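# Stow earphones in chest drawer and close it

## Task

Place the coiled earphones inside the small chest's open drawer, then push that drawer closed, with the chest still standing upright at the end.

## Robot and tools

Robot: two Franka FR3 seven-joint arms, left_arm and right_arm, each with a Robotiq 2F-140 two-finger gripper and a wrist camera. left_arm's fingers are rigid. right_arm's fingers can fold at a hinge. Parts held in the outer quarter of its pads, near the tips, are squeezed normally. Parts held nearer the palm can be pulled in and gripped loosely or too hard. Pressing its fingertips against a surface folds them quietly, which can spoil the next grasp.

Frames: the scene frame has its origin at table height, midway between the nominal arm bases. +x points out over the table, +z points up, and left_arm sits on the +y side. Measured bases are left_arm (+0.030, +0.335, +0.013) m and right_arm (+0.032, -0.433, +0.013) m, both nearly unrotated. Reported end_effector_position (metres) and end_effector_quat_wxyz are in the scene frame. They can be off by a few centimetres. The gripper's +z axis runs along the fingers, and the fingers close along its y axis. The reported point lies between the pads when closed. Fingertips extend about 33 mm past it at gaps up to 40 mm, and about 9 mm past it when fully open.

execute_actions(actions, cameras): actions is a list of actions. Each action is a table of up to 15 rows, one per 1/30 s step. A short table repeats its final row until 15 steps are done. Every row holds 18 numbers in [-1, 1], always covering both arms: left dx, dy, dz, rx, ry, rz, gripper position, force_limit, speed, then the same nine for the right arm. dx..rz are an offset, not a pose. They count from that arm's Hand target at the start of the action, along the Hand target's own axes. Every row counts from that same start, not from the row before. 1.0 equals 0.6 m or 180 degrees. rx, ry, rz form a single rotation vector. Repeating an offset moves the arm further again. Sending six zeros re-commands the current Hand target. cameras lists camera names, ["all"] or []. Images appear by default only when actions is empty.

move(target, speed, blend, blocking, cameras): target is one 18-number row laid out as above, or a list of up to 15 such rows. Every row is an offset from the Hand targets held when the move begins, not from the previous row. Each gripper follows a straight line. There is no collision avoidance, and the whole move is capped at 10 s. speed is in m/s, 0.002 to 2, default 0.25, given as one value or one per target. Turning is limited to twice that in rad/s, and never above 2.5 rad/s. blend is a corner-rounding radius in metres; 0 means stop at each point. blocking=false returns after about 0.5 s while the motion continues. The result adds a move: line with the outcome (done, off_target, moving, held, fault) and any limits. limits=paced means a command was clipped; limits=held means a check withheld steps. A faster move hits harder, and aiming far past a contact presses harder.

wait(seconds 0 to 10) lets the scene run on the last commands. stop brakes a running move; the fingers keep moving. zoom_image(camera, region=[x0,y0,x1,y1]) enlarges part of the newest image from cam_head_left, cam_head_right, cam_left_wrist or cam_right_wrist, with at most 504 px per side. All images are 672x504. clear_fault(arm) clears a reported torque or force fault on left_arm or right_arm. read_manual(section="licences") returns licence text only. finished_scene(scene) ends the scene for good. Call it only once the drawer holds the earphones, is closed, and the chest stands upright without help.

Gripper numbers: position +1 is fully open (140 mm). The pads meet near -0.8. -1 closes until blocked. force_limit ranges from -1 (about 14 N) through 0 (about 40 N) to +1 (about 58 N). speed ranges from -1 (about 30 mm/s) through 0 (140) to +1 (250). Both start at +1. A faster close grips harder. To leave a gripper unchanged, resend its previous three numbers, because a 0 is itself a command. Closing with position -1 succeeds when object_status reads 2. The codes are 0 moving, 1 blocked while opening, 2 blocked while closing, and 3 reached the target or pads touching. position_measured is in counts: 3 is open, about 75 is 100 mm, 139 is 60 mm, 200 is 20 mm, and 230 means the pads have met. To grip harder, raise force_limit and change position slightly, for example -1 to -0.98. To grip softer, open and then close slowly.

Motion control: each step, the commanded pose is clipped to within 70 mm and 16 degrees of the measured pose. "Hand target" in results is the clipped command, and the next offsets start from it. The gripper may stop short of it. An arm blocked by contact keeps pushing until commanded back past its gripper. Big wrist rotations can swing the elbow.

Results also report joint positions, torques, external torque estimates, and flange force along the gripper axes. The flange force includes the weight of whatever is held, plus some error. A velocity line reading within noise means that arm is still.

Things to avoid: any contact force of 85 N on an arm, or joint contact torque over 85 N m (big joints) or 11 N m (wrist joints). Either causes a fault stop until clear_fault. So do running past a joint's range and going too fast. Holding loads, staying stretched out, or straining at unreachable poses heats motors. A MOTOR HOT line warns of this, and over-temperature then brakes the arm for 30 to 60 s. Never let the grippers, wrist cameras or arms hit each other. Don't drop or fling the earphones, slam the drawer, knock the chest over, or push anything off the table. Avoid squeezing hard on something still resting on a surface. Loose objects may occasionally get nudged by outside forces.

Each tool is called by a JSON object that holds its "name" and its "arguments".

## Session

{"name": "execute_actions", "arguments": {"actions": []}}

Scene clock: 0.00 s.
left_arm: end_effector_position=(+0.2611, +0.4436, +0.1447) position_measured=3 object_status=3 end_effector_quat_wxyz=(+0.134, +0.864, +0.384, -0.297) | right_arm: end_effector_position=(+0.3628, -0.2823, +0.1824) position_measured=3 object_status=3 end_effector_quat_wxyz=(+0.574, +0.523, -0.476, +0.414)
Joint positions: left_arm=[0.636 -0.11 -0.024 -2.486 -0.147 1.724 -1.726] | right_arm=[0.935 0.762 0.009 -1.719 -0.616 1.002 1.006]
Joint velocities: within noise
Joint torques (N m): no reading
External joint torques (N m): no reading
Flange force (N): no reading
Hand target: left_arm +0.2611, +0.4436, +0.1447; +0.134, +0.864, +0.384, -0.297 | right_arm +0.3628, -0.2823, +0.1824; +0.574, +0.523, -0.476, +0.414
Tool commands: left_gripper/position=+1.0 left_gripper/force_limit=+1.0 left_gripper/speed=+1.0 right_gripper/position=+1.0 right_gripper/force_limit=+1.0 right_gripper/speed=+1.0

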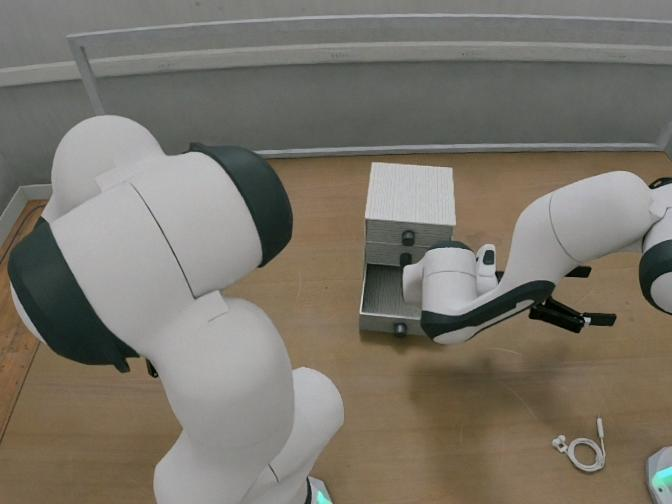

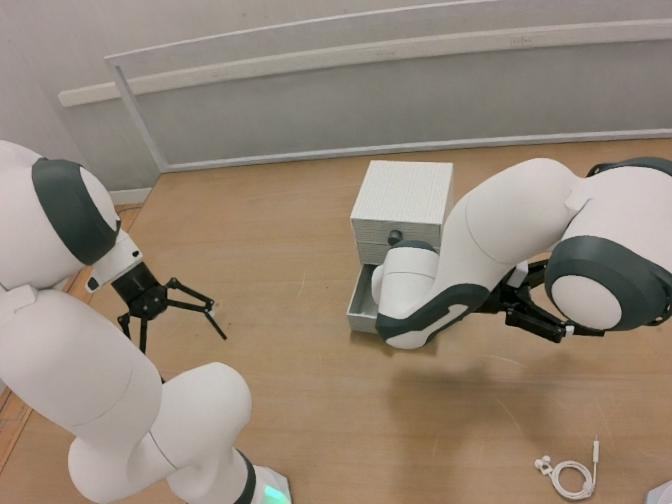

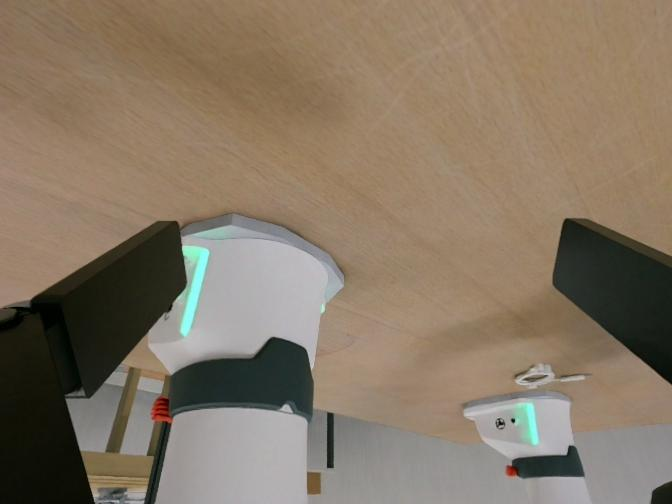

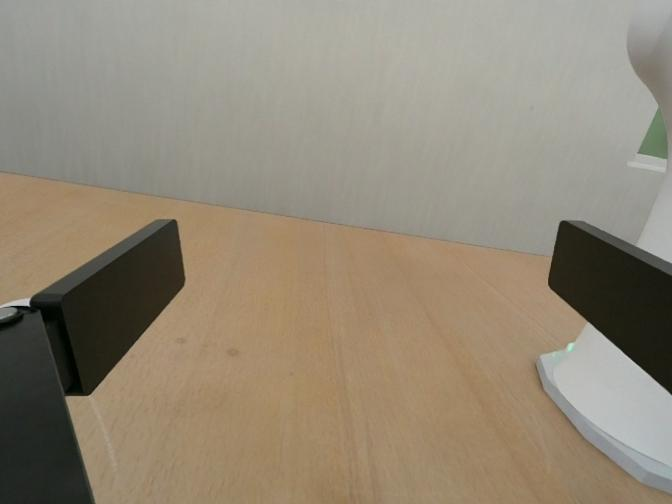

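{"name": "move", "arguments": {"target": [[0,0,0,0,0,0,1,1,1,0.232,-0.13,0.652,0,0,0,1,1,1],[-0.375,0.502,-0.14,0.0045,0.092,0.4,1,1,1,0.232,-0.13,0.652,0,0,0,1,1,1],[-0.835,0.525,0.327,0.009,0.184,0.795,1,1,1,0.232,-0.13,0.652,0,0,0,1,1,1]], "blend": [0,0.05,0], "speed": 0.4, "cameras": ["all"]}}

Scene clock: 59.70 s.
left_arm: end_effector_position=(+0.1493, -0.1499, +0.3006) position_measured=3 object_status=3 end_effector_quat_wxyz=(+0.224, +0.672, -0.670, +0.222) | right_arm: end_effector_position=(+0.4223, -0.6821, +0.3023) position_measured=3 object_status=3 end_effector_quat_wxyz=(+0.574, +0.521, -0.477, +0.414)
Joint positions: left_arm=[-0.646 -0.752 -0.596 -2.702 -1.043 2.444 -0.532] | right_arm=[0.495 0.091 -0.316 -2.48 -1.302 1.43 0.805]
Joint velocities: left_arm=[-0.001 -0.001 -0.001 -0.001 0.002 0 0.006] | right_arm=[within noise]
Joint torques (N m): left_arm=[-0.13 -4.35 9.48 21.48 0.44 3.21 0.04] | right_arm=[-0.18 -25.08 -1.14 16.63 -1.67 -1.87 -0.14]
External joint torques (N m): left_arm=[-0.12 0.42 1.01 -1.26 -0.35 0.36 0.02] | right_arm=[-0.3 0.16 -0.33 0.21 -0.27 0.26 -0.19]
Flange force (N): left_arm=[-4.4 -0.8 0.9] | right_arm=[0.0 -1.8 1.4]
Hand target: left_arm +0.1501, -0.1499, +0.3003; +0.224, +0.670, -0.671, +0.223 | right_arm +0.4225, -0.6829, +0.3025; +0.574, +0.523, -0.476, +0.414
Off the commanded pose: left_arm 0.001 m, 0 deg | right_arm 0.001 m, 0 deg.
move: done

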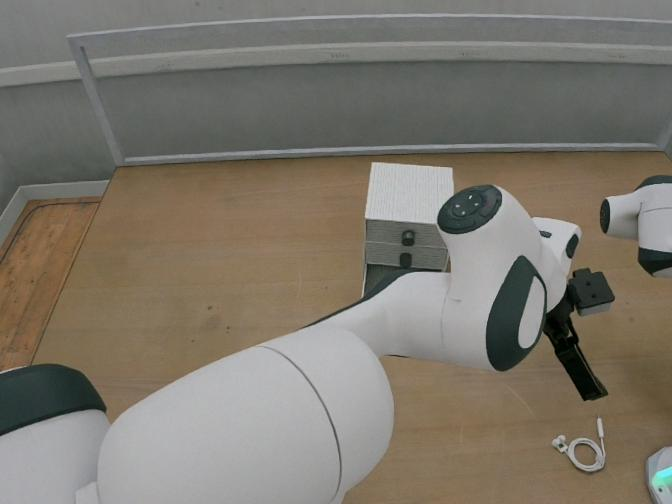

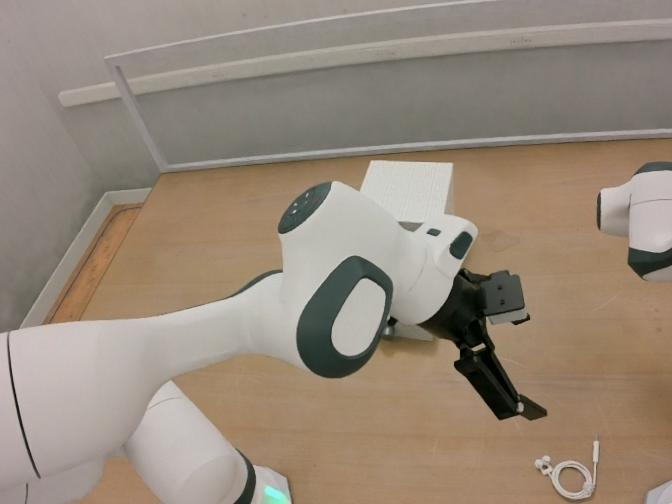

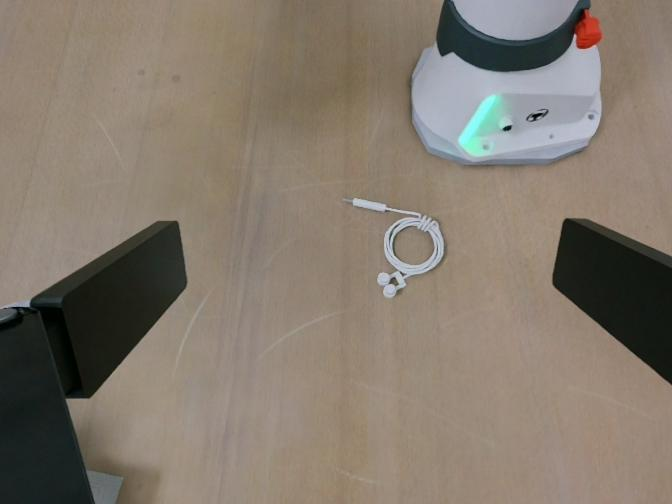

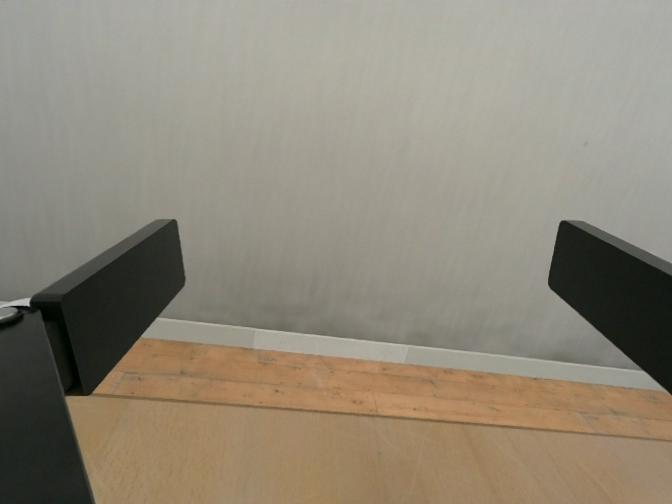

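{"name": "move", "arguments": {"target": [-0.097,0.025,0.24,0,-0.1215,0,-0.5,1,1,0,0,0,0,0,0,1,1,1], "cameras": ["all"]}}

Scene clock: 81.07 s.
left_arm: end_effector_position=(+0.1356, -0.1895, +0.1498) position_measured=192 object_status=3 end_effector_quat_wxyz=(+0.092, +0.698, -0.704, +0.093) | right_arm: end_effector_position=(+0.4223, -0.6821, +0.3023) position_measured=3 object_status=3 end_effector_quat_wxyz=(+0.574, +0.521, -0.477, +0.414)
Joint positions: left_arm=[-0.147 -0.25 -1.228 -2.482 -0.556 2.594 -0.938] | right_arm=[0.495 0.091 -0.316 -2.48 -1.302 1.43 0.805]
Joint velocities: left_arm=[0 -0.001 -0.001 0.001 0 -0.001 -0.006] | right_arm=[within noise]
Joint torques (N m): left_arm=[0.74 -7.14 6.74 20.23 0.48 3.05 -0.35] | right_arm=[-0.11 -25.05 -1.18 16.6 -1.66 -1.87 -0.16]
External joint torques (N m): left_arm=[0.79 -1.39 0.39 -0.62 -0.21 -0.02 -0.36] | right_arm=[-0.27 0.4 -0.4 -0.05 -0.24 0.26 -0.21]
Flange force (N): left_arm=[0.0 0.0 0.0] | right_arm=[-0.5 -1.7 1.4]
Hand target: left_arm +0.1351, -0.1897, +0.1502; +0.092, +0.701, -0.701, +0.092 | right_arm +0.4225, -0.6829, +0.3025; +0.574, +0.523, -0.476, +0.414
Off the commanded pose: left_arm 0.001 m, 0 deg | right_arm 0.001 m, 0 deg.
move: done

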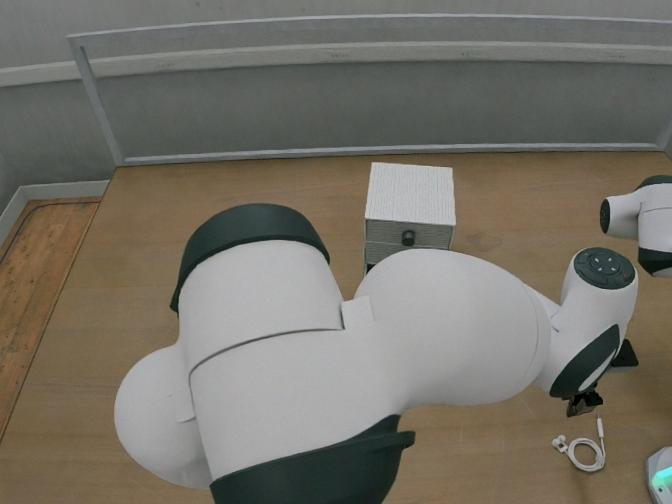

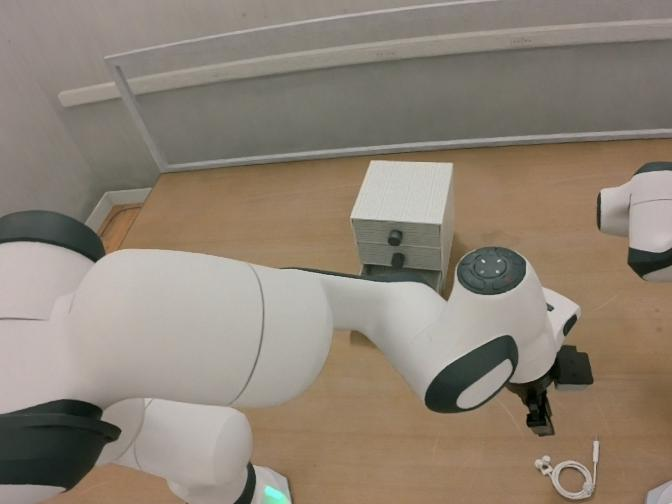

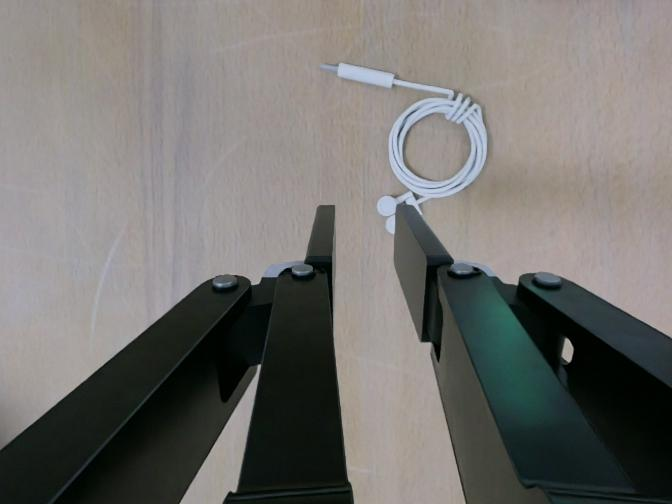

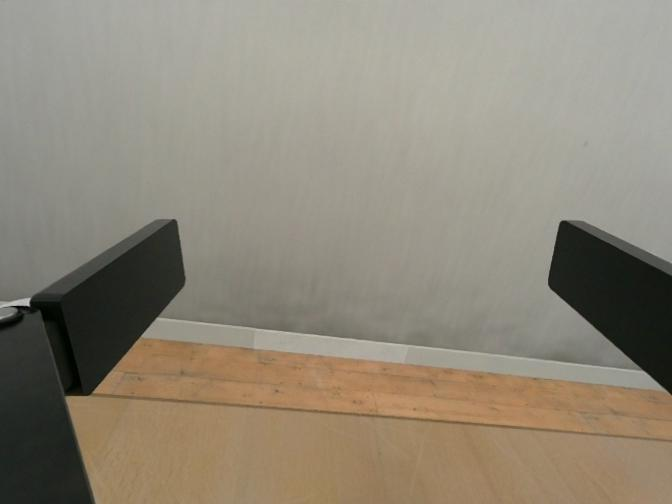

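{"name": "move", "arguments": {"target": [0.0685,0.048,0.148,0,0,0,-0.5,1,1,0,0,0,0,0,0,1,1,1], "cameras": ["cam_left_wrist"]}}

Scene clock: 93.73 s.
left_arm: end_effector_position=(+0.1055, -0.2522, +0.0742) position_measured=192 object_status=3 end_effector_quat_wxyz=(+0.093, +0.697, -0.705, +0.093) | right_arm: end_effector_position=(+0.4223, -0.6821, +0.3023) position_measured=3 object_status=3 end_effector_quat_wxyz=(+0.574, +0.521, -0.477, +0.414)
Joint positions: left_arm=[-0.752 0.273 -0.644 -2.344 0.328 2.807 -1.644] | right_arm=[0.495 0.091 -0.316 -2.48 -1.302 1.43 0.805]
Joint velocities: left_arm=[0 0 -0.001 -0.001 0 0 -0.009] | right_arm=[within noise]
Joint torques (N m): left_arm=[-0.13 -32.08 -4.08 19.03 -0.02 3.13 -0.28] | right_arm=[-0.18 -25.06 -1.11 16.6 -1.66 -1.89 -0.14]
External joint torques (N m): left_arm=[-0.05 -1.84 0.9 -0.58 -0.49 -0.07 -0.29] | right_arm=[-0.17 0.18 -0.17 0.15 -0.26 0.26 -0.19]
Flange force (N): left_arm=[-4.6 1.6 -4.3] | right_arm=[0.0 -1.6 1.0]
Hand target: left_arm +0.1063, -0.2523, +0.0750; +0.092, +0.701, -0.701, +0.092 | right_arm +0.4225, -0.6829, +0.3025; +0.574, +0.523, -0.476, +0.414
Off the commanded pose: left_arm 0.001 m, 1 deg | right_arm 0.001 m, 0 deg.
move: done
Images, in order (width x height): cam_left_wrist 672x504.

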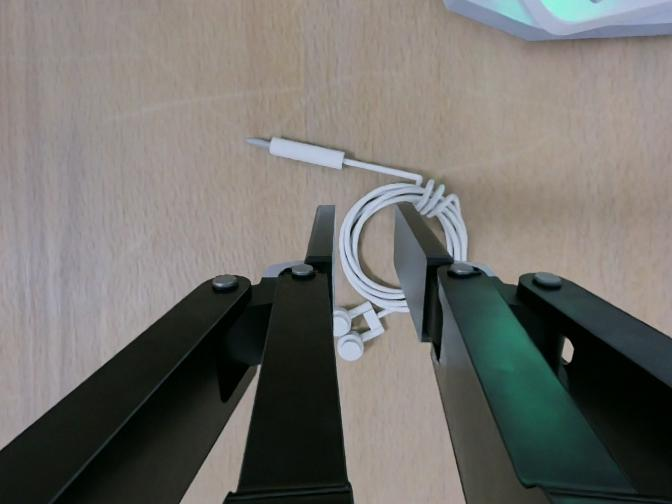

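{"name": "move", "arguments": {"target": [-0.0156,-0.0092,0.058,0,0,0,-0.5,1,1,0,0,0,0,0,0,1,1,1], "speed": 0.05, "cameras": ["cam_left_wrist"]}}

Scene clock: 107.00 s.
left_arm: end_effector_position=(+0.1115, -0.2500, +0.0375) position_measured=192 object_status=3 end_effector_quat_wxyz=(+0.090, +0.698, -0.704, +0.090) | right_arm: end_effector_position=(+0.4223, -0.6821, +0.3023) position_measured=3 object_status=3 end_effector_quat_wxyz=(+0.574, +0.521, -0.477, +0.414)
Joint positions: left_arm=[-0.85 0.354 -0.517 -2.333 0.417 2.871 -1.702] | right_arm=[0.495 0.091 -0.316 -2.48 -1.302 1.43 0.805]
Joint velocities: left_arm=[-0.001 0 0.002 -0.001 0 0.004 -0.008] | right_arm=[within noise]
Joint torques (N m): left_arm=[0.09 -34.64 -4.48 17.83 0.34 3.53 -0.28] | right_arm=[-0.18 -25.12 -1.18 16.64 -1.66 -1.89 -0.16]
External joint torques (N m): left_arm=[0.07 -1.15 0.76 -0.5 -0.04 0.36 -0.29] | right_arm=[-0.23 0.12 -0.29 0.18 -0.25 0.25 -0.21]
Flange force (N): left_arm=[-4.0 1.8 -0.6] | right_arm=[0.1 -1.5 1.2]
Hand target: left_arm +0.1118, -0.2523, +0.0390; +0.092, +0.701, -0.701, +0.092 | right_arm +0.4225, -0.6829, +0.3025; +0.574, +0.523, -0.476, +0.414
Off the commanded pose: left_arm 0.003 m, 1 deg | right_arm 0.001 m, 0 deg.
move: done
Images, in order (width x height): cam_left_wrist 672x504.

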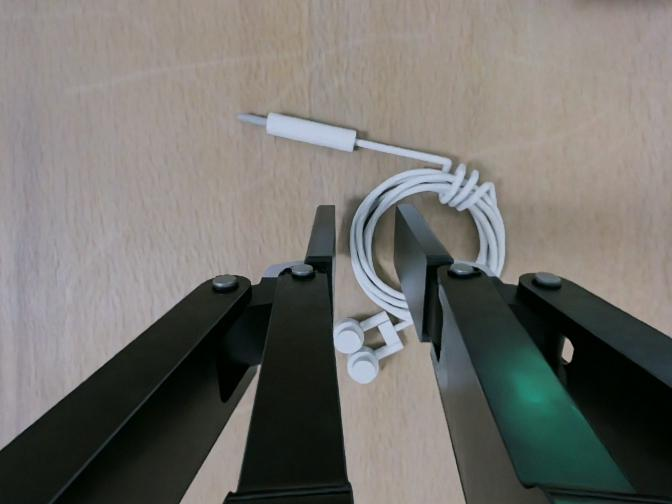

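{"name": "move", "arguments": {"target": [0,0,0,0,0,0,-1,-0.5,-1,0,0,0,0,0,0,1,1,1], "cameras": ["cam_left_wrist"]}}

{"name": "wait", "arguments": {"seconds": 1}}

{"name": "move", "arguments": {"target": [0,0.045,-0.16,0,0,0,-1,-0.5,-1,0,0,0,0,0,0,1,1,1], "speed": 0.1, "cameras": ["cam_left_wrist"]}}

Scene clock: 113.33 s.
left_arm: end_effector_position=(+0.1115, -0.2501, +0.0375) position_measured=230 object_status=3 end_effector_quat_wxyz=(+0.090, +0.699, -0.704, +0.090) | right_arm: end_effector_position=(+0.4223, -0.6821, +0.3023) position_measured=3 object_status=3 end_effector_quat_wxyz=(+0.574, +0.521, -0.477, +0.414)
Joint positions: left_arm=[-0.851 0.354 -0.516 -2.333 0.417 2.872 -1.704] | right_arm=[0.495 0.091 -0.316 -2.48 -1.302 1.43 0.805]
Joint torques (N m): left_arm=[-0.08 -34.68 -4.43 17.82 0.34 3.55 -0.28] | right_arm=[-0.12 -25.05 -1.11 16.61 -1.66 -1.87 -0.16]
External joint torques (N m): left_arm=[-0.11 -1.09 0.8 -0.59 -0.04 0.35 -0.29] | right_arm=[-0.17 0.26 -0.23 0.05 -0.25 0.27 -0.21]
Flange force (N): left_arm=[-4.1 2.2 0.1] | right_arm=[-0.2 -1.5 1.1]
Hand target: left_arm +0.1118, -0.2523, +0.0390; +0.092, +0.701, -0.701, +0.092 | right_arm +0.4225, -0.6829, +0.3025; +0.574, +0.523, -0.476, +0.414
Off the commanded pose: left_arm 0.003 m, 0 deg | right_arm 0.001 m, 0 deg.
move: done
Images, in order (width x height): cam_left_wrist 672x504.

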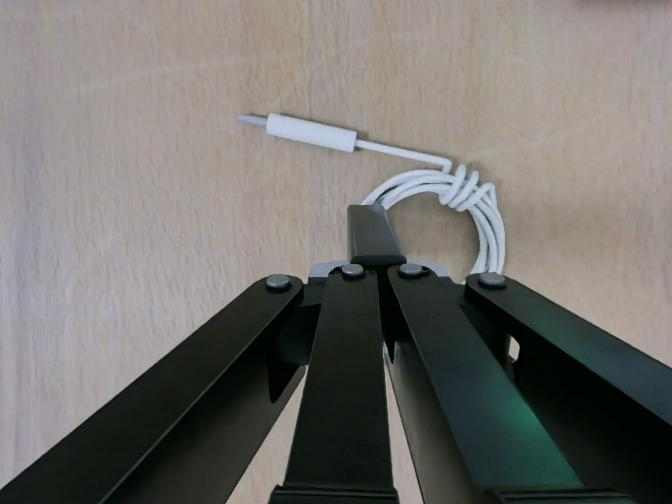

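Scene clock: 114.33 s.
left_arm: end_effector_position=(+0.1115, -0.2501, +0.0375) position_measured=230 object_status=3 end_effector_quat_wxyz=(+0.090, +0.699, -0.704, +0.090) | right_arm: end_effector_position=(+0.4223, -0.6821, +0.3023) position_measured=3 object_status=3 end_effector_quat_wxyz=(+0.574, +0.521, -0.477, +0.414)
Joint positions: left_arm=[-0.851 0.354 -0.516 -2.333 0.417 2.872 -1.704] | right_arm=[0.495 0.091 -0.316 -2.48 -1.302 1.43 0.805]
Joint torques (N m): left_arm=[-0.16 -34.67 -4.41 17.81 0.34 3.57 -0.29] | right_arm=[-0.19 -25.08 -1.15 16.66 -1.65 -1.88 -0.15]
External joint torques (N m): left_arm=[-0.23 -1.01 0.79 -0.65 -0.04 0.37 -0.29] | right_arm=[-0.32 0.19 -0.35 0.19 -0.25 0.25 -0.2]
Flange force (N): left_arm=[-4.0 2.5 0.6] | right_arm=[0.0 -1.8 1.3]
Hand target: left_arm +0.1118, -0.2523, +0.0390; +0.092, +0.701, -0.701, +0.092 | right_arm +0.4225, -0.6829, +0.3025; +0.574, +0.523, -0.476, +0.414
Tool commands: left_gripper/position=-1.0 left_gripper/force_limit=-0.5 left_gripper/speed=-1.0 right_gripper/position=+1.0 right_gripper/force_limit=+1.0 right_gripper/speed=+1.0
Off the commanded pose: left_arm 0.003 m, 0 deg | right_arm 0.001 m, 0 deg.
wait: 1.00 s; at rest by 0.17 s

Scene clock: 116.70 s.
left_arm: end_effector_position=(+0.0849, -0.2290, +0.1323) position_measured=230 object_status=3 end_effector_quat_wxyz=(+0.094, +0.702, -0.699, +0.093) | right_arm: end_effector_position=(+0.4223, -0.6821, +0.3023) position_measured=3 object_status=3 end_effector_quat_wxyz=(+0.574, +0.521, -0.477, +0.414)
Joint positions: left_arm=[-0.689 0.034 -0.773 -2.424 -0.011 2.712 -1.456] | right_arm=[0.495 0.091 -0.316 -2.48 -1.302 1.43 0.805]
Joint velocities: left_arm=[0.001 -0.001 0.001 -0.001 -0.001 -0.001 0.007] | right_arm=[within noise]
Joint torques (N m): left_arm=[0.6 -24.32 -0.47 20.13 0.13 3.16 0.05] | right_arm=[-0.11 -25.05 -1.2 16.64 -1.69 -1.89 -0.17]
External joint torques (N m): left_arm=[0.59 -1.71 0.2 -1.26 -0.46 -0.06 0.04] | right_arm=[-0.13 0.24 -0.28 0.14 -0.28 0.26 -0.22]
Flange force (N): left_arm=[-11.1 -0.2 -9.6] | right_arm=[-0.1 -1.7 1.1]
Hand target: left_arm +0.0848, -0.2274, +0.1318; +0.092, +0.701, -0.701, +0.092 | right_arm +0.4225, -0.6829, +0.3025; +0.574, +0.523, -0.476, +0.414
Off the commanded pose: left_arm 0.002 m, 0 deg | right_arm 0.001 m, 0 deg.
move: done
Images, in order (width x height): cam_left_wrist 672x504.

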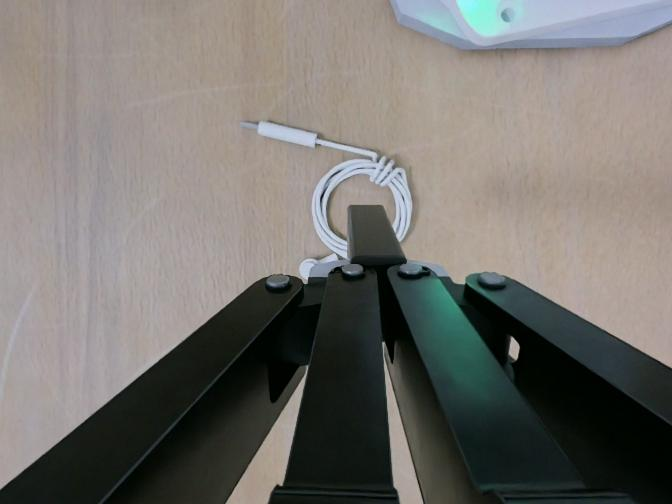

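{"name": "move", "arguments": {"target": [[0,-0.04,0.1,0,0,0,-0.5,0,0,0,0,0,0,0,0,1,1,1],[0,-0.042,0.163,0,0,0,-0.5,0,0,0,0,0,0,0,0,1,1,1],[0,-0.042,0.167,0,0,0,-0.5,0,0,0,0,0,0,0,0,1,1,1]], "speed": [0.15,0.05,0.02], "cameras": ["cam_left_wrist"]}}

Scene clock: 125.53 s.
left_arm: end_effector_position=(+0.1099, -0.2514, +0.0341) position_measured=192 object_status=3 end_effector_quat_wxyz=(+0.090, +0.699, -0.704, +0.090) | right_arm: end_effector_position=(+0.4223, -0.6821, +0.3023) position_measured=3 object_status=3 end_effector_quat_wxyz=(+0.574, +0.521, -0.477, +0.414)
Joint positions: left_arm=[-0.925 0.351 -0.449 -2.334 0.364 2.887 -1.669] | right_arm=[0.495 0.091 -0.316 -2.48 -1.302 1.43 0.805]
Joint velocities: left_arm=[-0.002 0 0.001 0.003 0.001 0.003 -0.003] | right_arm=[within noise]
Joint torques (N m): left_arm=[-0.18 -34.89 -3.98 17.81 0.33 3.53 -0.29] | right_arm=[-0.12 -25.07 -1.14 16.62 -1.67 -1.88 -0.19]
External joint torques (N m): left_arm=[-0.21 -0.51 0.54 -0.44 -0.05 0.36 -0.3] | right_arm=[-0.25 0.18 -0.33 0.12 -0.26 0.25 -0.24]
Flange force (N): left_arm=[-2.6 2.0 1.1] | right_arm=[0.1 -1.6 1.3]
Hand target: left_arm +0.1100, -0.2533, +0.0350; +0.092, +0.701, -0.701, +0.092 | right_arm +0.4225, -0.6829, +0.3025; +0.574, +0.523, -0.476, +0.414
Off the commanded pose: left_arm 0.002 m, 0 deg | right_arm 0.001 m, 0 deg.
move: done
Images, in order (width x height): cam_left_wrist 672x504.

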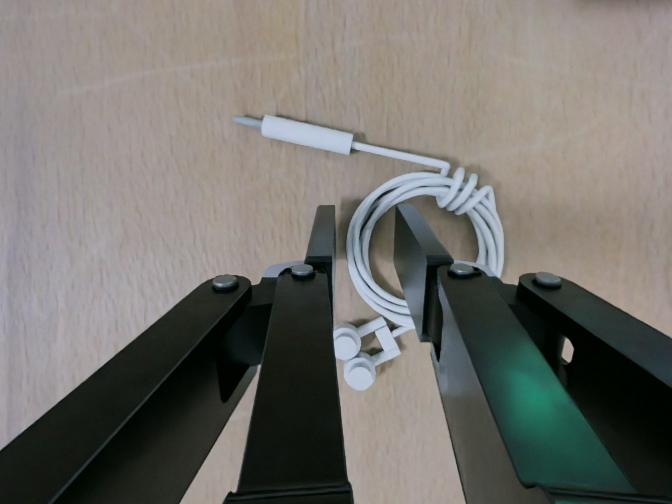

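{"name": "move", "arguments": {"target": [0.0015,0,0.0058,0,0,0,-0.5,0,0,0,0,0,0,0,0,1,1,1], "speed": 0.02}}

{"name": "move", "arguments": {"target": [0.0015,0,0.0058,0,0,0,-0.5,0,0,0,0,0,0,0,0,1,1,1], "speed": 0.02, "cameras": ["cam_left_wrist"]}}

Scene clock: 130.47 s.
left_arm: end_effector_position=(+0.1099, -0.2532, +0.0311) position_measured=192 object_status=3 end_effector_quat_wxyz=(+0.090, +0.699, -0.703, +0.090) | right_arm: end_effector_position=(+0.4223, -0.6821, +0.3023) position_measured=3 object_status=3 end_effector_quat_wxyz=(+0.574, +0.521, -0.477, +0.414)
Joint positions: left_arm=[-0.942 0.361 -0.433 -2.327 0.365 2.892 -1.672] | right_arm=[0.495 0.091 -0.316 -2.48 -1.302 1.43 0.805]
Joint torques (N m): left_arm=[0.21 -35.34 -3.97 17.85 0.35 3.59 -0.27] | right_arm=[-0.13 -25.1 -1.17 16.66 -1.66 -1.89 -0.17]
External joint torques (N m): left_arm=[0.16 -0.44 0.52 -0.37 -0.02 0.4 -0.28] | right_arm=[-0.24 0.14 -0.35 0.18 -0.25 0.25 -0.22]
Flange force (N): left_arm=[-2.8 1.1 0.5] | right_arm=[0.1 -1.6 1.3]
Hand target: left_arm +0.1100, -0.2551, +0.0318; +0.092, +0.701, -0.701, +0.092 | right_arm +0.4225, -0.6829, +0.3025; +0.574, +0.523, -0.476, +0.414
Off the commanded pose: left_arm 0.002 m, 0 deg | right_arm 0.001 m, 0 deg.
move: done

Scene clock: 131.30 s.
left_arm: end_effector_position=(+0.1100, -0.2551, +0.0286) position_measured=192 object_status=3 end_effector_quat_wxyz=(+0.090, +0.699, -0.703, +0.091) | right_arm: end_effector_position=(+0.4223, -0.6821, +0.3023) position_measured=3 object_status=3 end_effector_quat_wxyz=(+0.574, +0.521, -0.477, +0.414)
Joint positions: left_arm=[-0.958 0.369 -0.418 -2.32 0.366 2.895 -1.673] | right_arm=[0.495 0.091 -0.316 -2.48 -1.302 1.43 0.805]
Joint torques (N m): left_arm=[-0.23 -34.52 -3.71 17.78 0.31 3.78 -0.33] | right_arm=[-0.14 -25.1 -1.15 16.68 -1.67 -1.88 -0.15]
External joint torques (N m): left_arm=[-0.31 0.91 0.72 -0.52 -0.05 0.58 -0.34] | right_arm=[-0.22 0.18 -0.29 0.22 -0.27 0.27 -0.21]
Flange force (N): left_arm=[-1.4 2.0 6.0] | right_arm=[0.0 -1.8 1.2]
Hand target: left_arm +0.1100, -0.2569, +0.0287; +0.092, +0.701, -0.701, +0.092 | right_arm +0.4225, -0.6829, +0.3025; +0.574, +0.523, -0.476, +0.414
Off the commanded pose: left_arm 0.002 m, 0 deg | right_arm 0.001 m, 0 deg.
move: done
Images, in order (width x height): cam_left_wrist 672x504.

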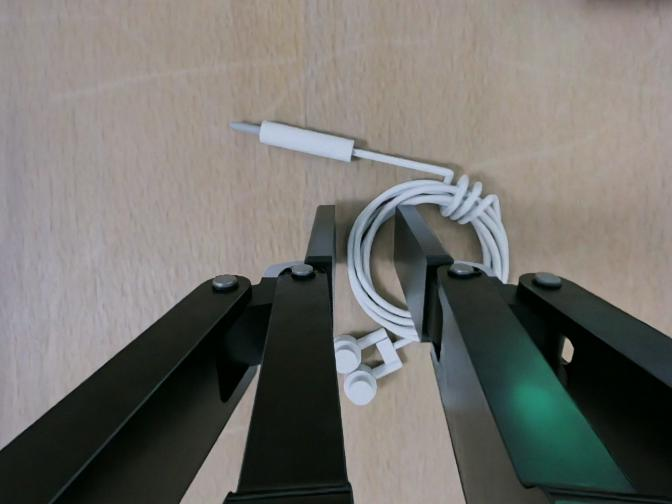

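{"name": "move", "arguments": {"target": [0,0,-0.001,0,0,0,-1,-0.6,-1,0,0,0,0,0,0,1,1,1]}}

{"name": "wait", "arguments": {"seconds": 0.8, "cameras": ["cam_left_wrist"]}}

Scene clock: 135.87 s.
left_arm: end_effector_position=(+0.1088, -0.2559, +0.0290) position_measured=223 object_status=0 end_effector_quat_wxyz=(+0.091, +0.698, -0.704, +0.091) | right_arm: end_effector_position=(+0.4223, -0.6821, +0.3023) position_measured=3 object_status=3 end_effector_quat_wxyz=(+0.574, +0.521, -0.477, +0.414)
Joint positions: left_arm=[-0.96 0.369 -0.418 -2.32 0.366 2.897 -1.673] | right_arm=[0.495 0.091 -0.316 -2.48 -1.302 1.43 0.805]
Joint torques (N m): left_arm=[0.28 -35.77 -3.63 17.14 0.2 3.32 -0.25] | right_arm=[-0.18 -25.08 -1.15 16.63 -1.66 -1.87 -0.2]
External joint torques (N m): left_arm=[0.19 -0.46 0.78 -1.08 -0.17 0.13 -0.26] | right_arm=[-0.27 0.22 -0.31 0.09 -0.25 0.27 -0.25]
Flange force (N): left_arm=[-4.6 1.3 -0.7] | right_arm=[0.0 -1.6 1.3]
Hand target: left_arm +0.1100, -0.2567, +0.0293; +0.092, +0.701, -0.701, +0.092 | right_arm +0.4225, -0.6829, +0.3025; +0.574, +0.523, -0.476, +0.414
Off the commanded pose: left_arm 0.001 m, 0 deg | right_arm 0.001 m, 0 deg.
move: done

Scene clock: 136.67 s.
left_arm: end_effector_position=(+0.1088, -0.2559, +0.0290) position_measured=223 object_status=2 end_effector_quat_wxyz=(+0.091, +0.698, -0.704, +0.091) | right_arm: end_effector_position=(+0.4223, -0.6821, +0.3023) position_measured=3 object_status=3 end_effector_quat_wxyz=(+0.574, +0.521, -0.477, +0.414)
Joint positions: left_arm=[-0.96 0.369 -0.418 -2.32 0.366 2.897 -1.673] | right_arm=[0.495 0.091 -0.316 -2.48 -1.302 1.43 0.805]
Joint torques (N m): left_arm=[0.24 -35.77 -3.62 17.12 0.18 3.34 -0.2] | right_arm=[-0.15 -25.05 -1.11 16.65 -1.66 -1.89 -0.16]
External joint torques (N m): left_arm=[0.3 -0.52 0.91 -1.01 -0.2 0.16 -0.21] | right_arm=[-0.32 0.23 -0.34 0.14 -0.25 0.24 -0.21]
Flange force (N): left_arm=[-4.5 1.0 -0.9] | right_arm=[-0.1 -1.8 1.3]
Hand target: left_arm +0.1100, -0.2567, +0.0293; +0.092, +0.701, -0.701, +0.092 | right_arm +0.4225, -0.6829, +0.3025; +0.574, +0.523, -0.476, +0.414
Tool commands: left_gripper/position=-1.0 left_gripper/force_limit=-0.6 left_gripper/speed=-1.0 right_gripper/position=+1.0 right_gripper/force_limit=+1.0 right_gripper/speed=+1.0
Off the commanded pose: left_arm 0.001 m, 0 deg | right_arm 0.001 m, 0 deg.
wait: 0.80 s; at rest by 0.17 s
Images, in order (width x height): cam_left_wrist 672x504.

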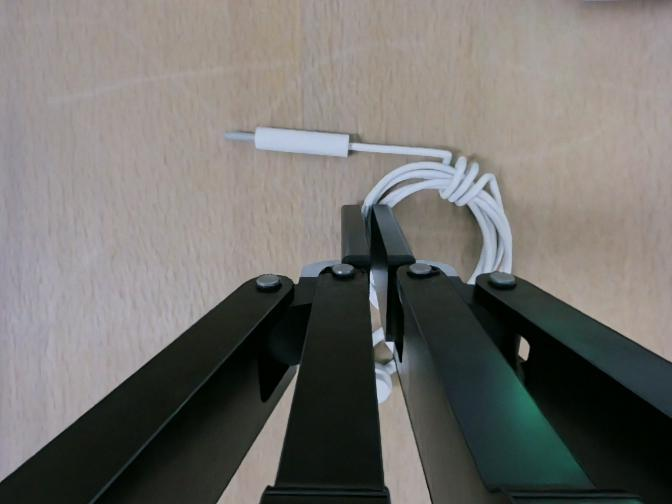

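{"name": "move", "arguments": {"target": [[0,0,-0.12,0,0,0,-1,-0.6,-1,0,0,0,0,0,0,1,1,1],[-0.103,-0.067,-0.494,0,0,0,-1,-0.6,-1,0,0,0,0,0,0,1,1,1]], "speed": [0.1,0.2], "blend": [0.03,0], "cameras": ["all"]}}

Scene clock: 144.50 s.
left_arm: end_effector_position=(+0.1506, -0.1214, +0.2999) position_measured=223 object_status=2 end_effector_quat_wxyz=(+0.094, +0.704, -0.698, +0.093) | right_arm: end_effector_position=(+0.4223, -0.6821, +0.3023) position_measured=3 object_status=3 end_effector_quat_wxyz=(+0.574, +0.521, -0.477, +0.414)
Joint positions: left_arm=[-0.892 -0.526 -0.337 -2.468 -0.322 2.195 -1.058] | right_arm=[0.495 0.091 -0.316 -2.48 -1.302 1.43 0.805]
Joint velocities: left_arm=[0 0 -0.001 0 0 -0.002 0.004] | right_arm=[within noise]
Joint torques (N m): left_arm=[-0.17 -13.84 5.11 23.81 1.11 3.1 0.04] | right_arm=[-0.16 -25.08 -1.19 16.6 -1.67 -1.89 -0.15]
External joint torques (N m): left_arm=[-0.18 -0.22 0.87 -0.91 0.42 -0.03 0.03] | right_arm=[-0.19 0.17 -0.29 0.1 -0.27 0.26 -0.2]
Flange force (N): left_arm=[-4.0 -0.3 0.1] | right_arm=[0.0 -1.4 1.3]
Hand target: left_arm +0.1504, -0.1205, +0.2996; +0.092, +0.701, -0.701, +0.092 | right_arm +0.4225, -0.6829, +0.3025; +0.574, +0.523, -0.476, +0.414
Off the commanded pose: left_arm 0.001 m, 1 deg | right_arm 0.001 m, 0 deg.
move: done

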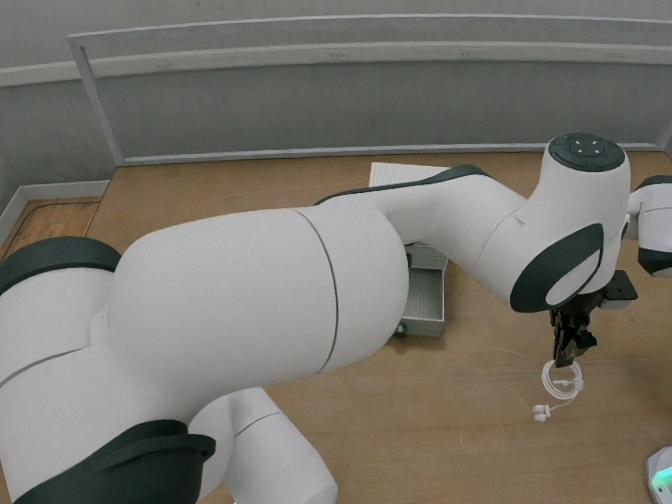

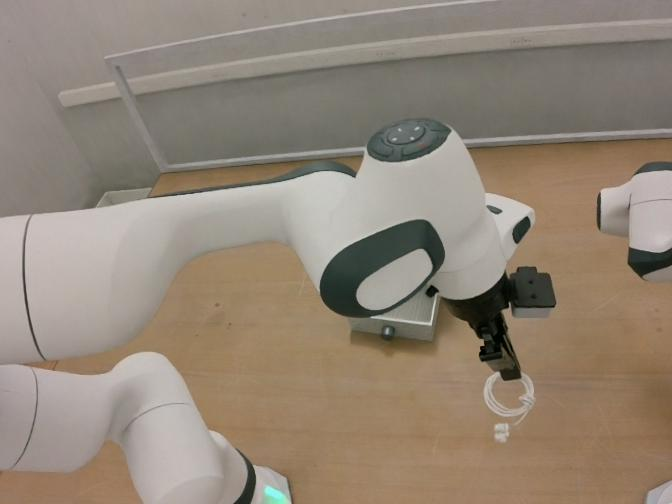

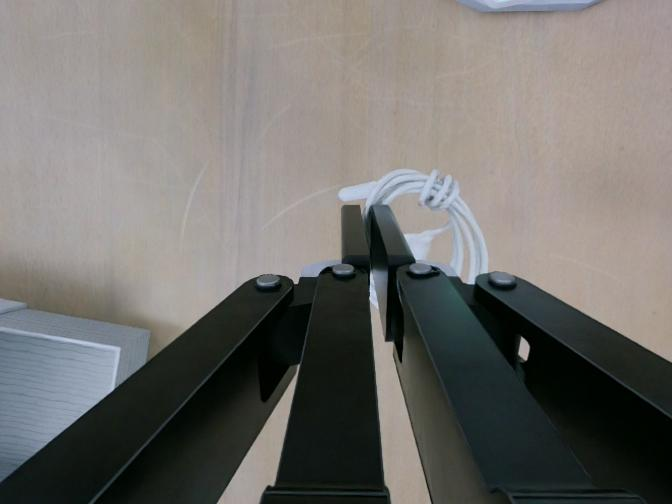

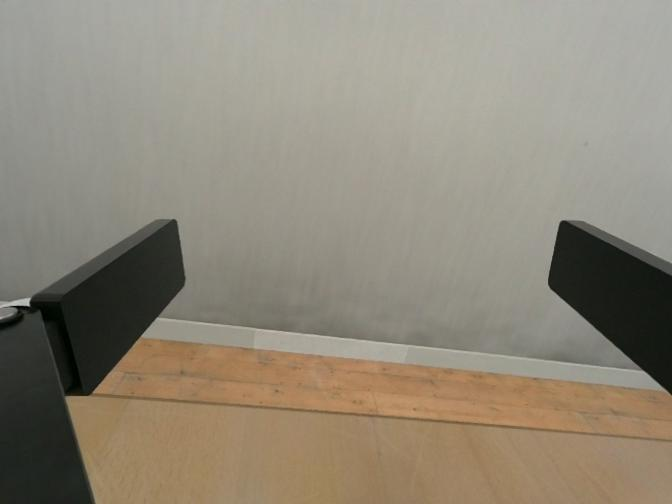

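{"name": "move", "arguments": {"target": [-0.255,-0.383,-0.207,0,0,0,-1,-0.6,-1,0,0,0,0,0,0,1,1,1], "speed": 0.2, "cameras": ["all"]}}

Scene clock: 158.87 s.
left_arm: end_effector_position=(+0.3805, +0.0583, +0.3800) position_measured=223 object_status=2 end_effector_quat_wxyz=(+0.093, +0.704, -0.698, +0.093) | right_arm: end_effector_position=(+0.4223, -0.6821, +0.3023) position_measured=3 object_status=3 end_effector_quat_wxyz=(+0.574, +0.521, -0.477, +0.414)
Joint positions: left_arm=[-0.842 -0.523 0.256 -2.252 -0.093 1.896 -0.595] | right_arm=[0.495 0.091 -0.316 -2.48 -1.302 1.43 0.805]
Joint velocities: left_arm=[0 0 0 0.001 0 0 0.007] | right_arm=[within noise]
Joint torques (N m): left_arm=[-0.12 -13.49 -3.68 24.17 0.83 2.87 -0.01] | right_arm=[-0.18 -25.05 -1.14 16.66 -1.65 -1.89 -0.16]
External joint torques (N m): left_arm=[-0.23 0.24 0.26 -0.73 0.42 -0.04 -0.02] | right_arm=[-0.38 0.23 -0.4 0.14 -0.25 0.24 -0.21]
Flange force (N): left_arm=[-1.2 0.8 1.5] | right_arm=[-0.1 -1.8 1.5]
Hand target: left_arm +0.3804, +0.0592, +0.3800; +0.092, +0.701, -0.701, +0.092 | right_arm +0.4225, -0.6829, +0.3025; +0.574, +0.523, -0.476, +0.414
Off the commanded pose: left_arm 0.001 m, 1 deg | right_arm 0.001 m, 0 deg.
move: done

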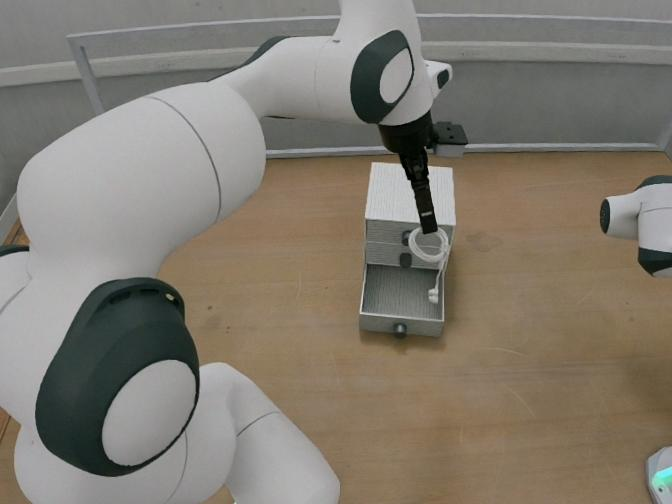

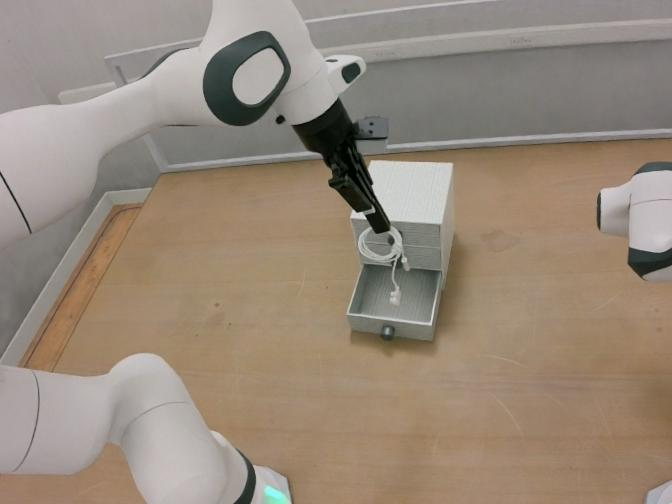

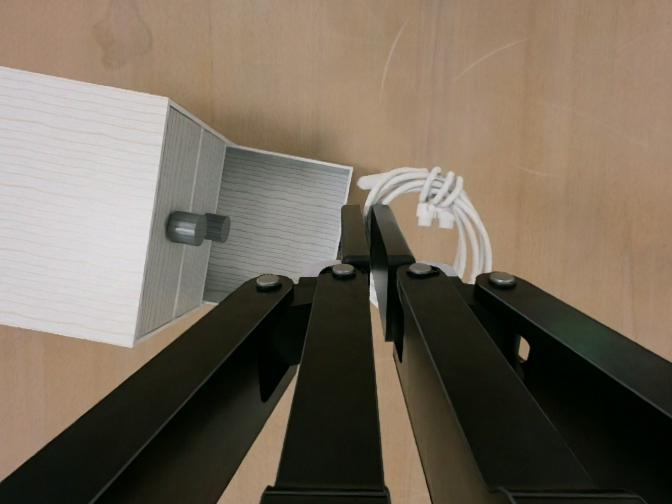

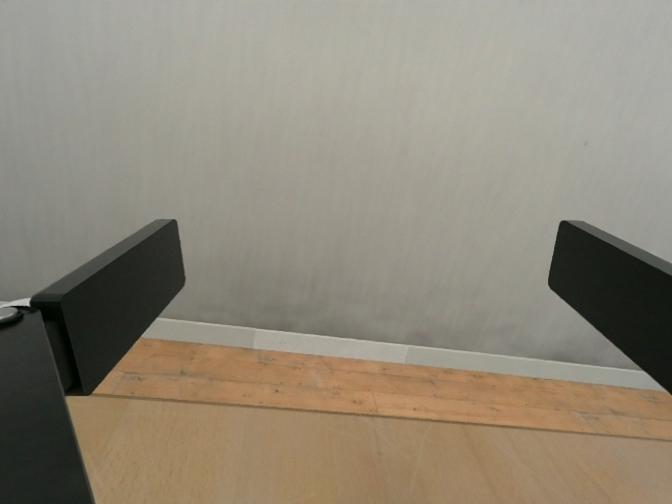

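{"name": "move", "arguments": {"target": [0.019,-0.108,0.212,-0.024,-0.101,0.561,-1,-0.6,-1,0,0,0,0,0,0,1,1,1], "speed": 0.4, "cameras": ["cam_head_left","cam_head_right","cam_left_wrist"]}}

Scene clock: 181.43 s.
left_arm: end_effector_position=(+0.4434, +0.0163, +0.2580) position_measured=223 object_status=2 end_effector_quat_wxyz=(+0.084, +0.087, +0.993, -0.007) | right_arm: end_effector_position=(+0.4223, -0.6821, +0.3023) position_measured=3 object_status=3 end_effector_quat_wxyz=(+0.574, +0.521, -0.477, +0.414)
Joint positions: left_arm=[-1.403 -0.278 0.666 -2.282 0.322 2.181 0.83] | right_arm=[0.495 0.091 -0.316 -2.48 -1.302 1.43 0.805]
Joint velocities: left_arm=[0 0.001 0 0.001 0.001 0 0.004] | right_arm=[within noise]
Joint torques (N m): left_arm=[-0.08 -17.29 -5.03 23.55 1.13 3 0.06] | right_arm=[-0.15 -25.06 -1.13 16.66 -1.66 -1.9 -0.14]
External joint torques (N m): left_arm=[-0.12 -1.14 0.27 -0.6 0.39 0.24 0.06] | right_arm=[-0.17 0.26 -0.21 0.15 -0.26 0.25 -0.19]
Flange force (N): left_arm=[4.9 3.8 -0.2] | right_arm=[-0.2 -1.8 1.0]
Hand target: left_arm +0.4451, +0.0152, +0.2601; +0.087, +0.091, +0.992, -0.008 | right_arm +0.4225, -0.6829, +0.3025; +0.574, +0.523, -0.476, +0.414
Off the commanded pose: left_arm 0.003 m, 1 deg | right_arm 0.001 m, 0 deg.
move: done
Images, in order (width x height): cam_head_left 672x504, cam_head_right 672x504, cam_left_wrist 672x504.

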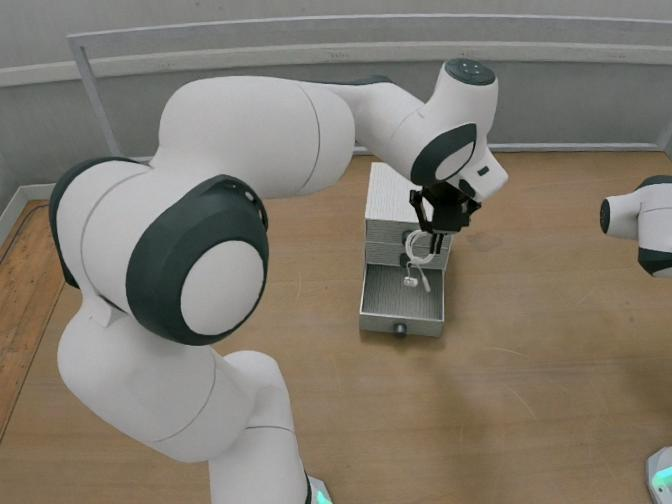

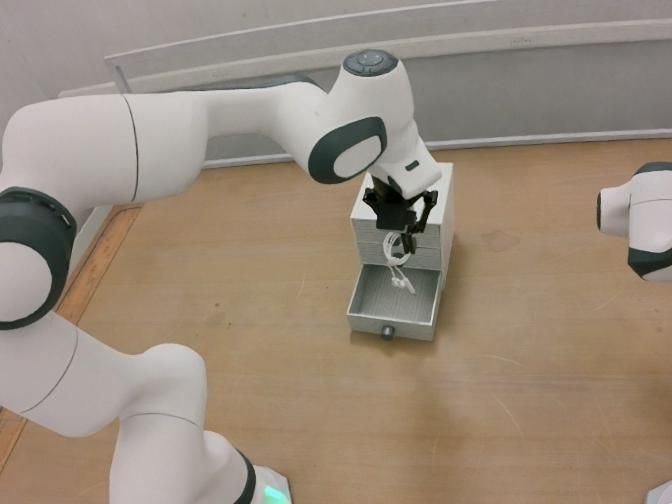

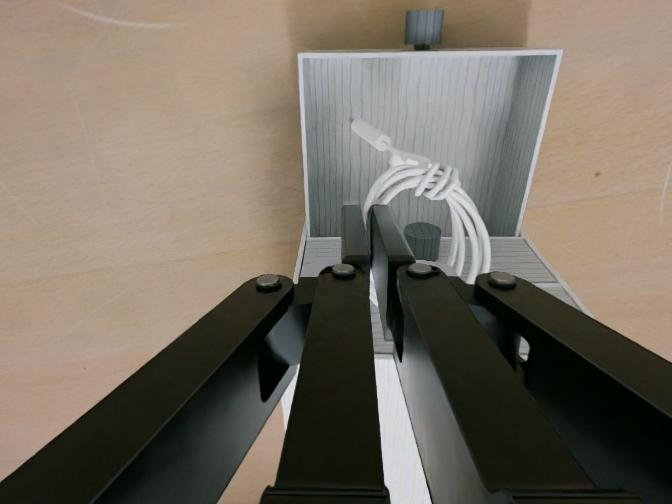

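{"name": "move", "arguments": {"target": [[0.035,0.017,0.12,0,0,0,-1,-0.6,-1,0,0,0,0,0,0,1,1,1],[0.064,0.017,0.268,0,0,0,-1,-0.6,-1,0,0,0,0,0,0,1,1,1]], "speed": [0.15,0.08], "blend": [0.02,0], "cameras": ["cam_head_left","cam_head_right","cam_left_wrist"]}}

Scene clock: 191.80 s.
left_arm: end_effector_position=(+0.4369, +0.0283, +0.0949) position_measured=223 object_status=2 end_effector_quat_wxyz=(+0.086, +0.088, +0.992, -0.007) | right_arm: end_effector_position=(+0.4223, -0.6821, +0.3023) position_measured=3 object_status=3 end_effector_quat_wxyz=(+0.574, +0.521, -0.477, +0.414)
Joint positions: left_arm=[-1.431 0.011 0.761 -2.513 0.165 2.668 0.934] | right_arm=[0.495 0.091 -0.316 -2.48 -1.302 1.43 0.805]
Joint velocities: left_arm=[0 0.001 0 0 0 0.001 0.005] | right_arm=[within noise]
Joint torques (N m): left_arm=[0.38 -19.78 0.08 19.3 -0.12 3.14 0.01] | right_arm=[-0.15 -25.04 -1.17 16.6 -1.66 -1.88 -0.18]
External joint torques (N m): left_arm=[0.28 0.37 -0.24 -0.8 -0.44 0.36 0.02] | right_arm=[-0.27 0.23 -0.35 0.13 -0.26 0.25 -0.23]
Flange force (N): left_arm=[-0.4 0.0 4.6] | right_arm=[0.0 -1.7 1.3]
Hand target: left_arm +0.4373, +0.0269, +0.0950; +0.087, +0.091, +0.992, -0.008 | right_arm +0.4225, -0.6829, +0.3025; +0.574, +0.523, -0.476, +0.414
Off the commanded pose: left_arm 0.002 m, 0 deg | right_arm 0.001 m, 0 deg.
move: done
Images, in order (width x height): cam_head_left 672x504, cam_head_right 672x504, cam_left_wrist 672x504.

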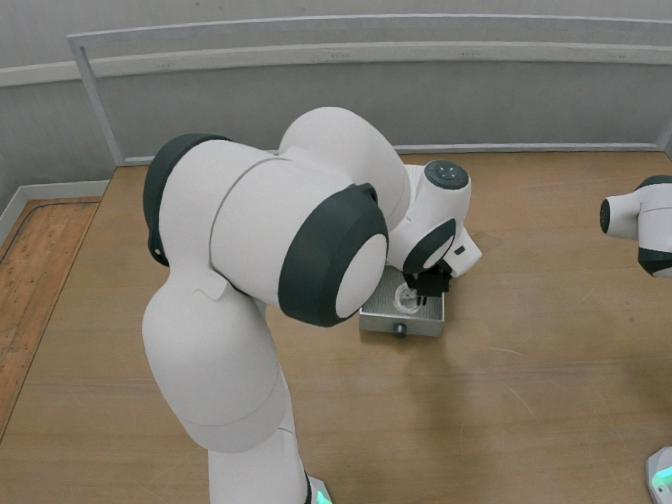

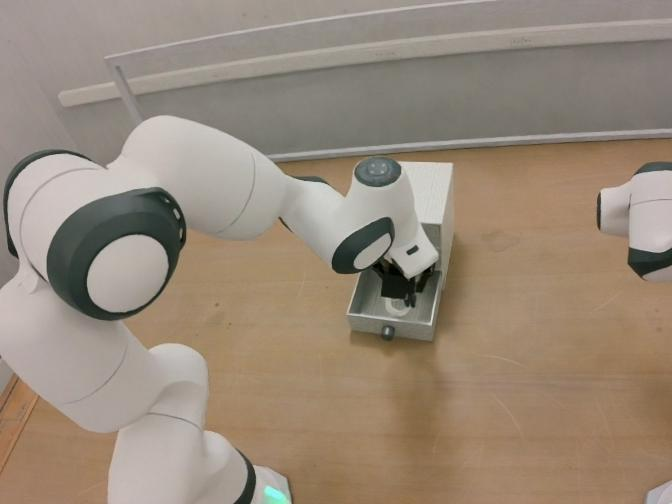

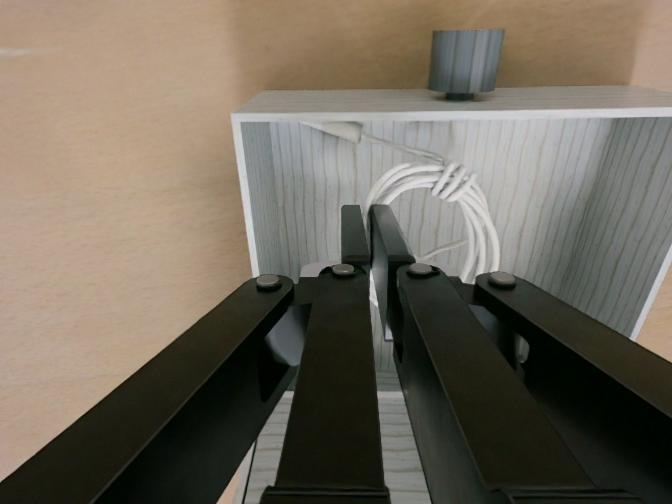

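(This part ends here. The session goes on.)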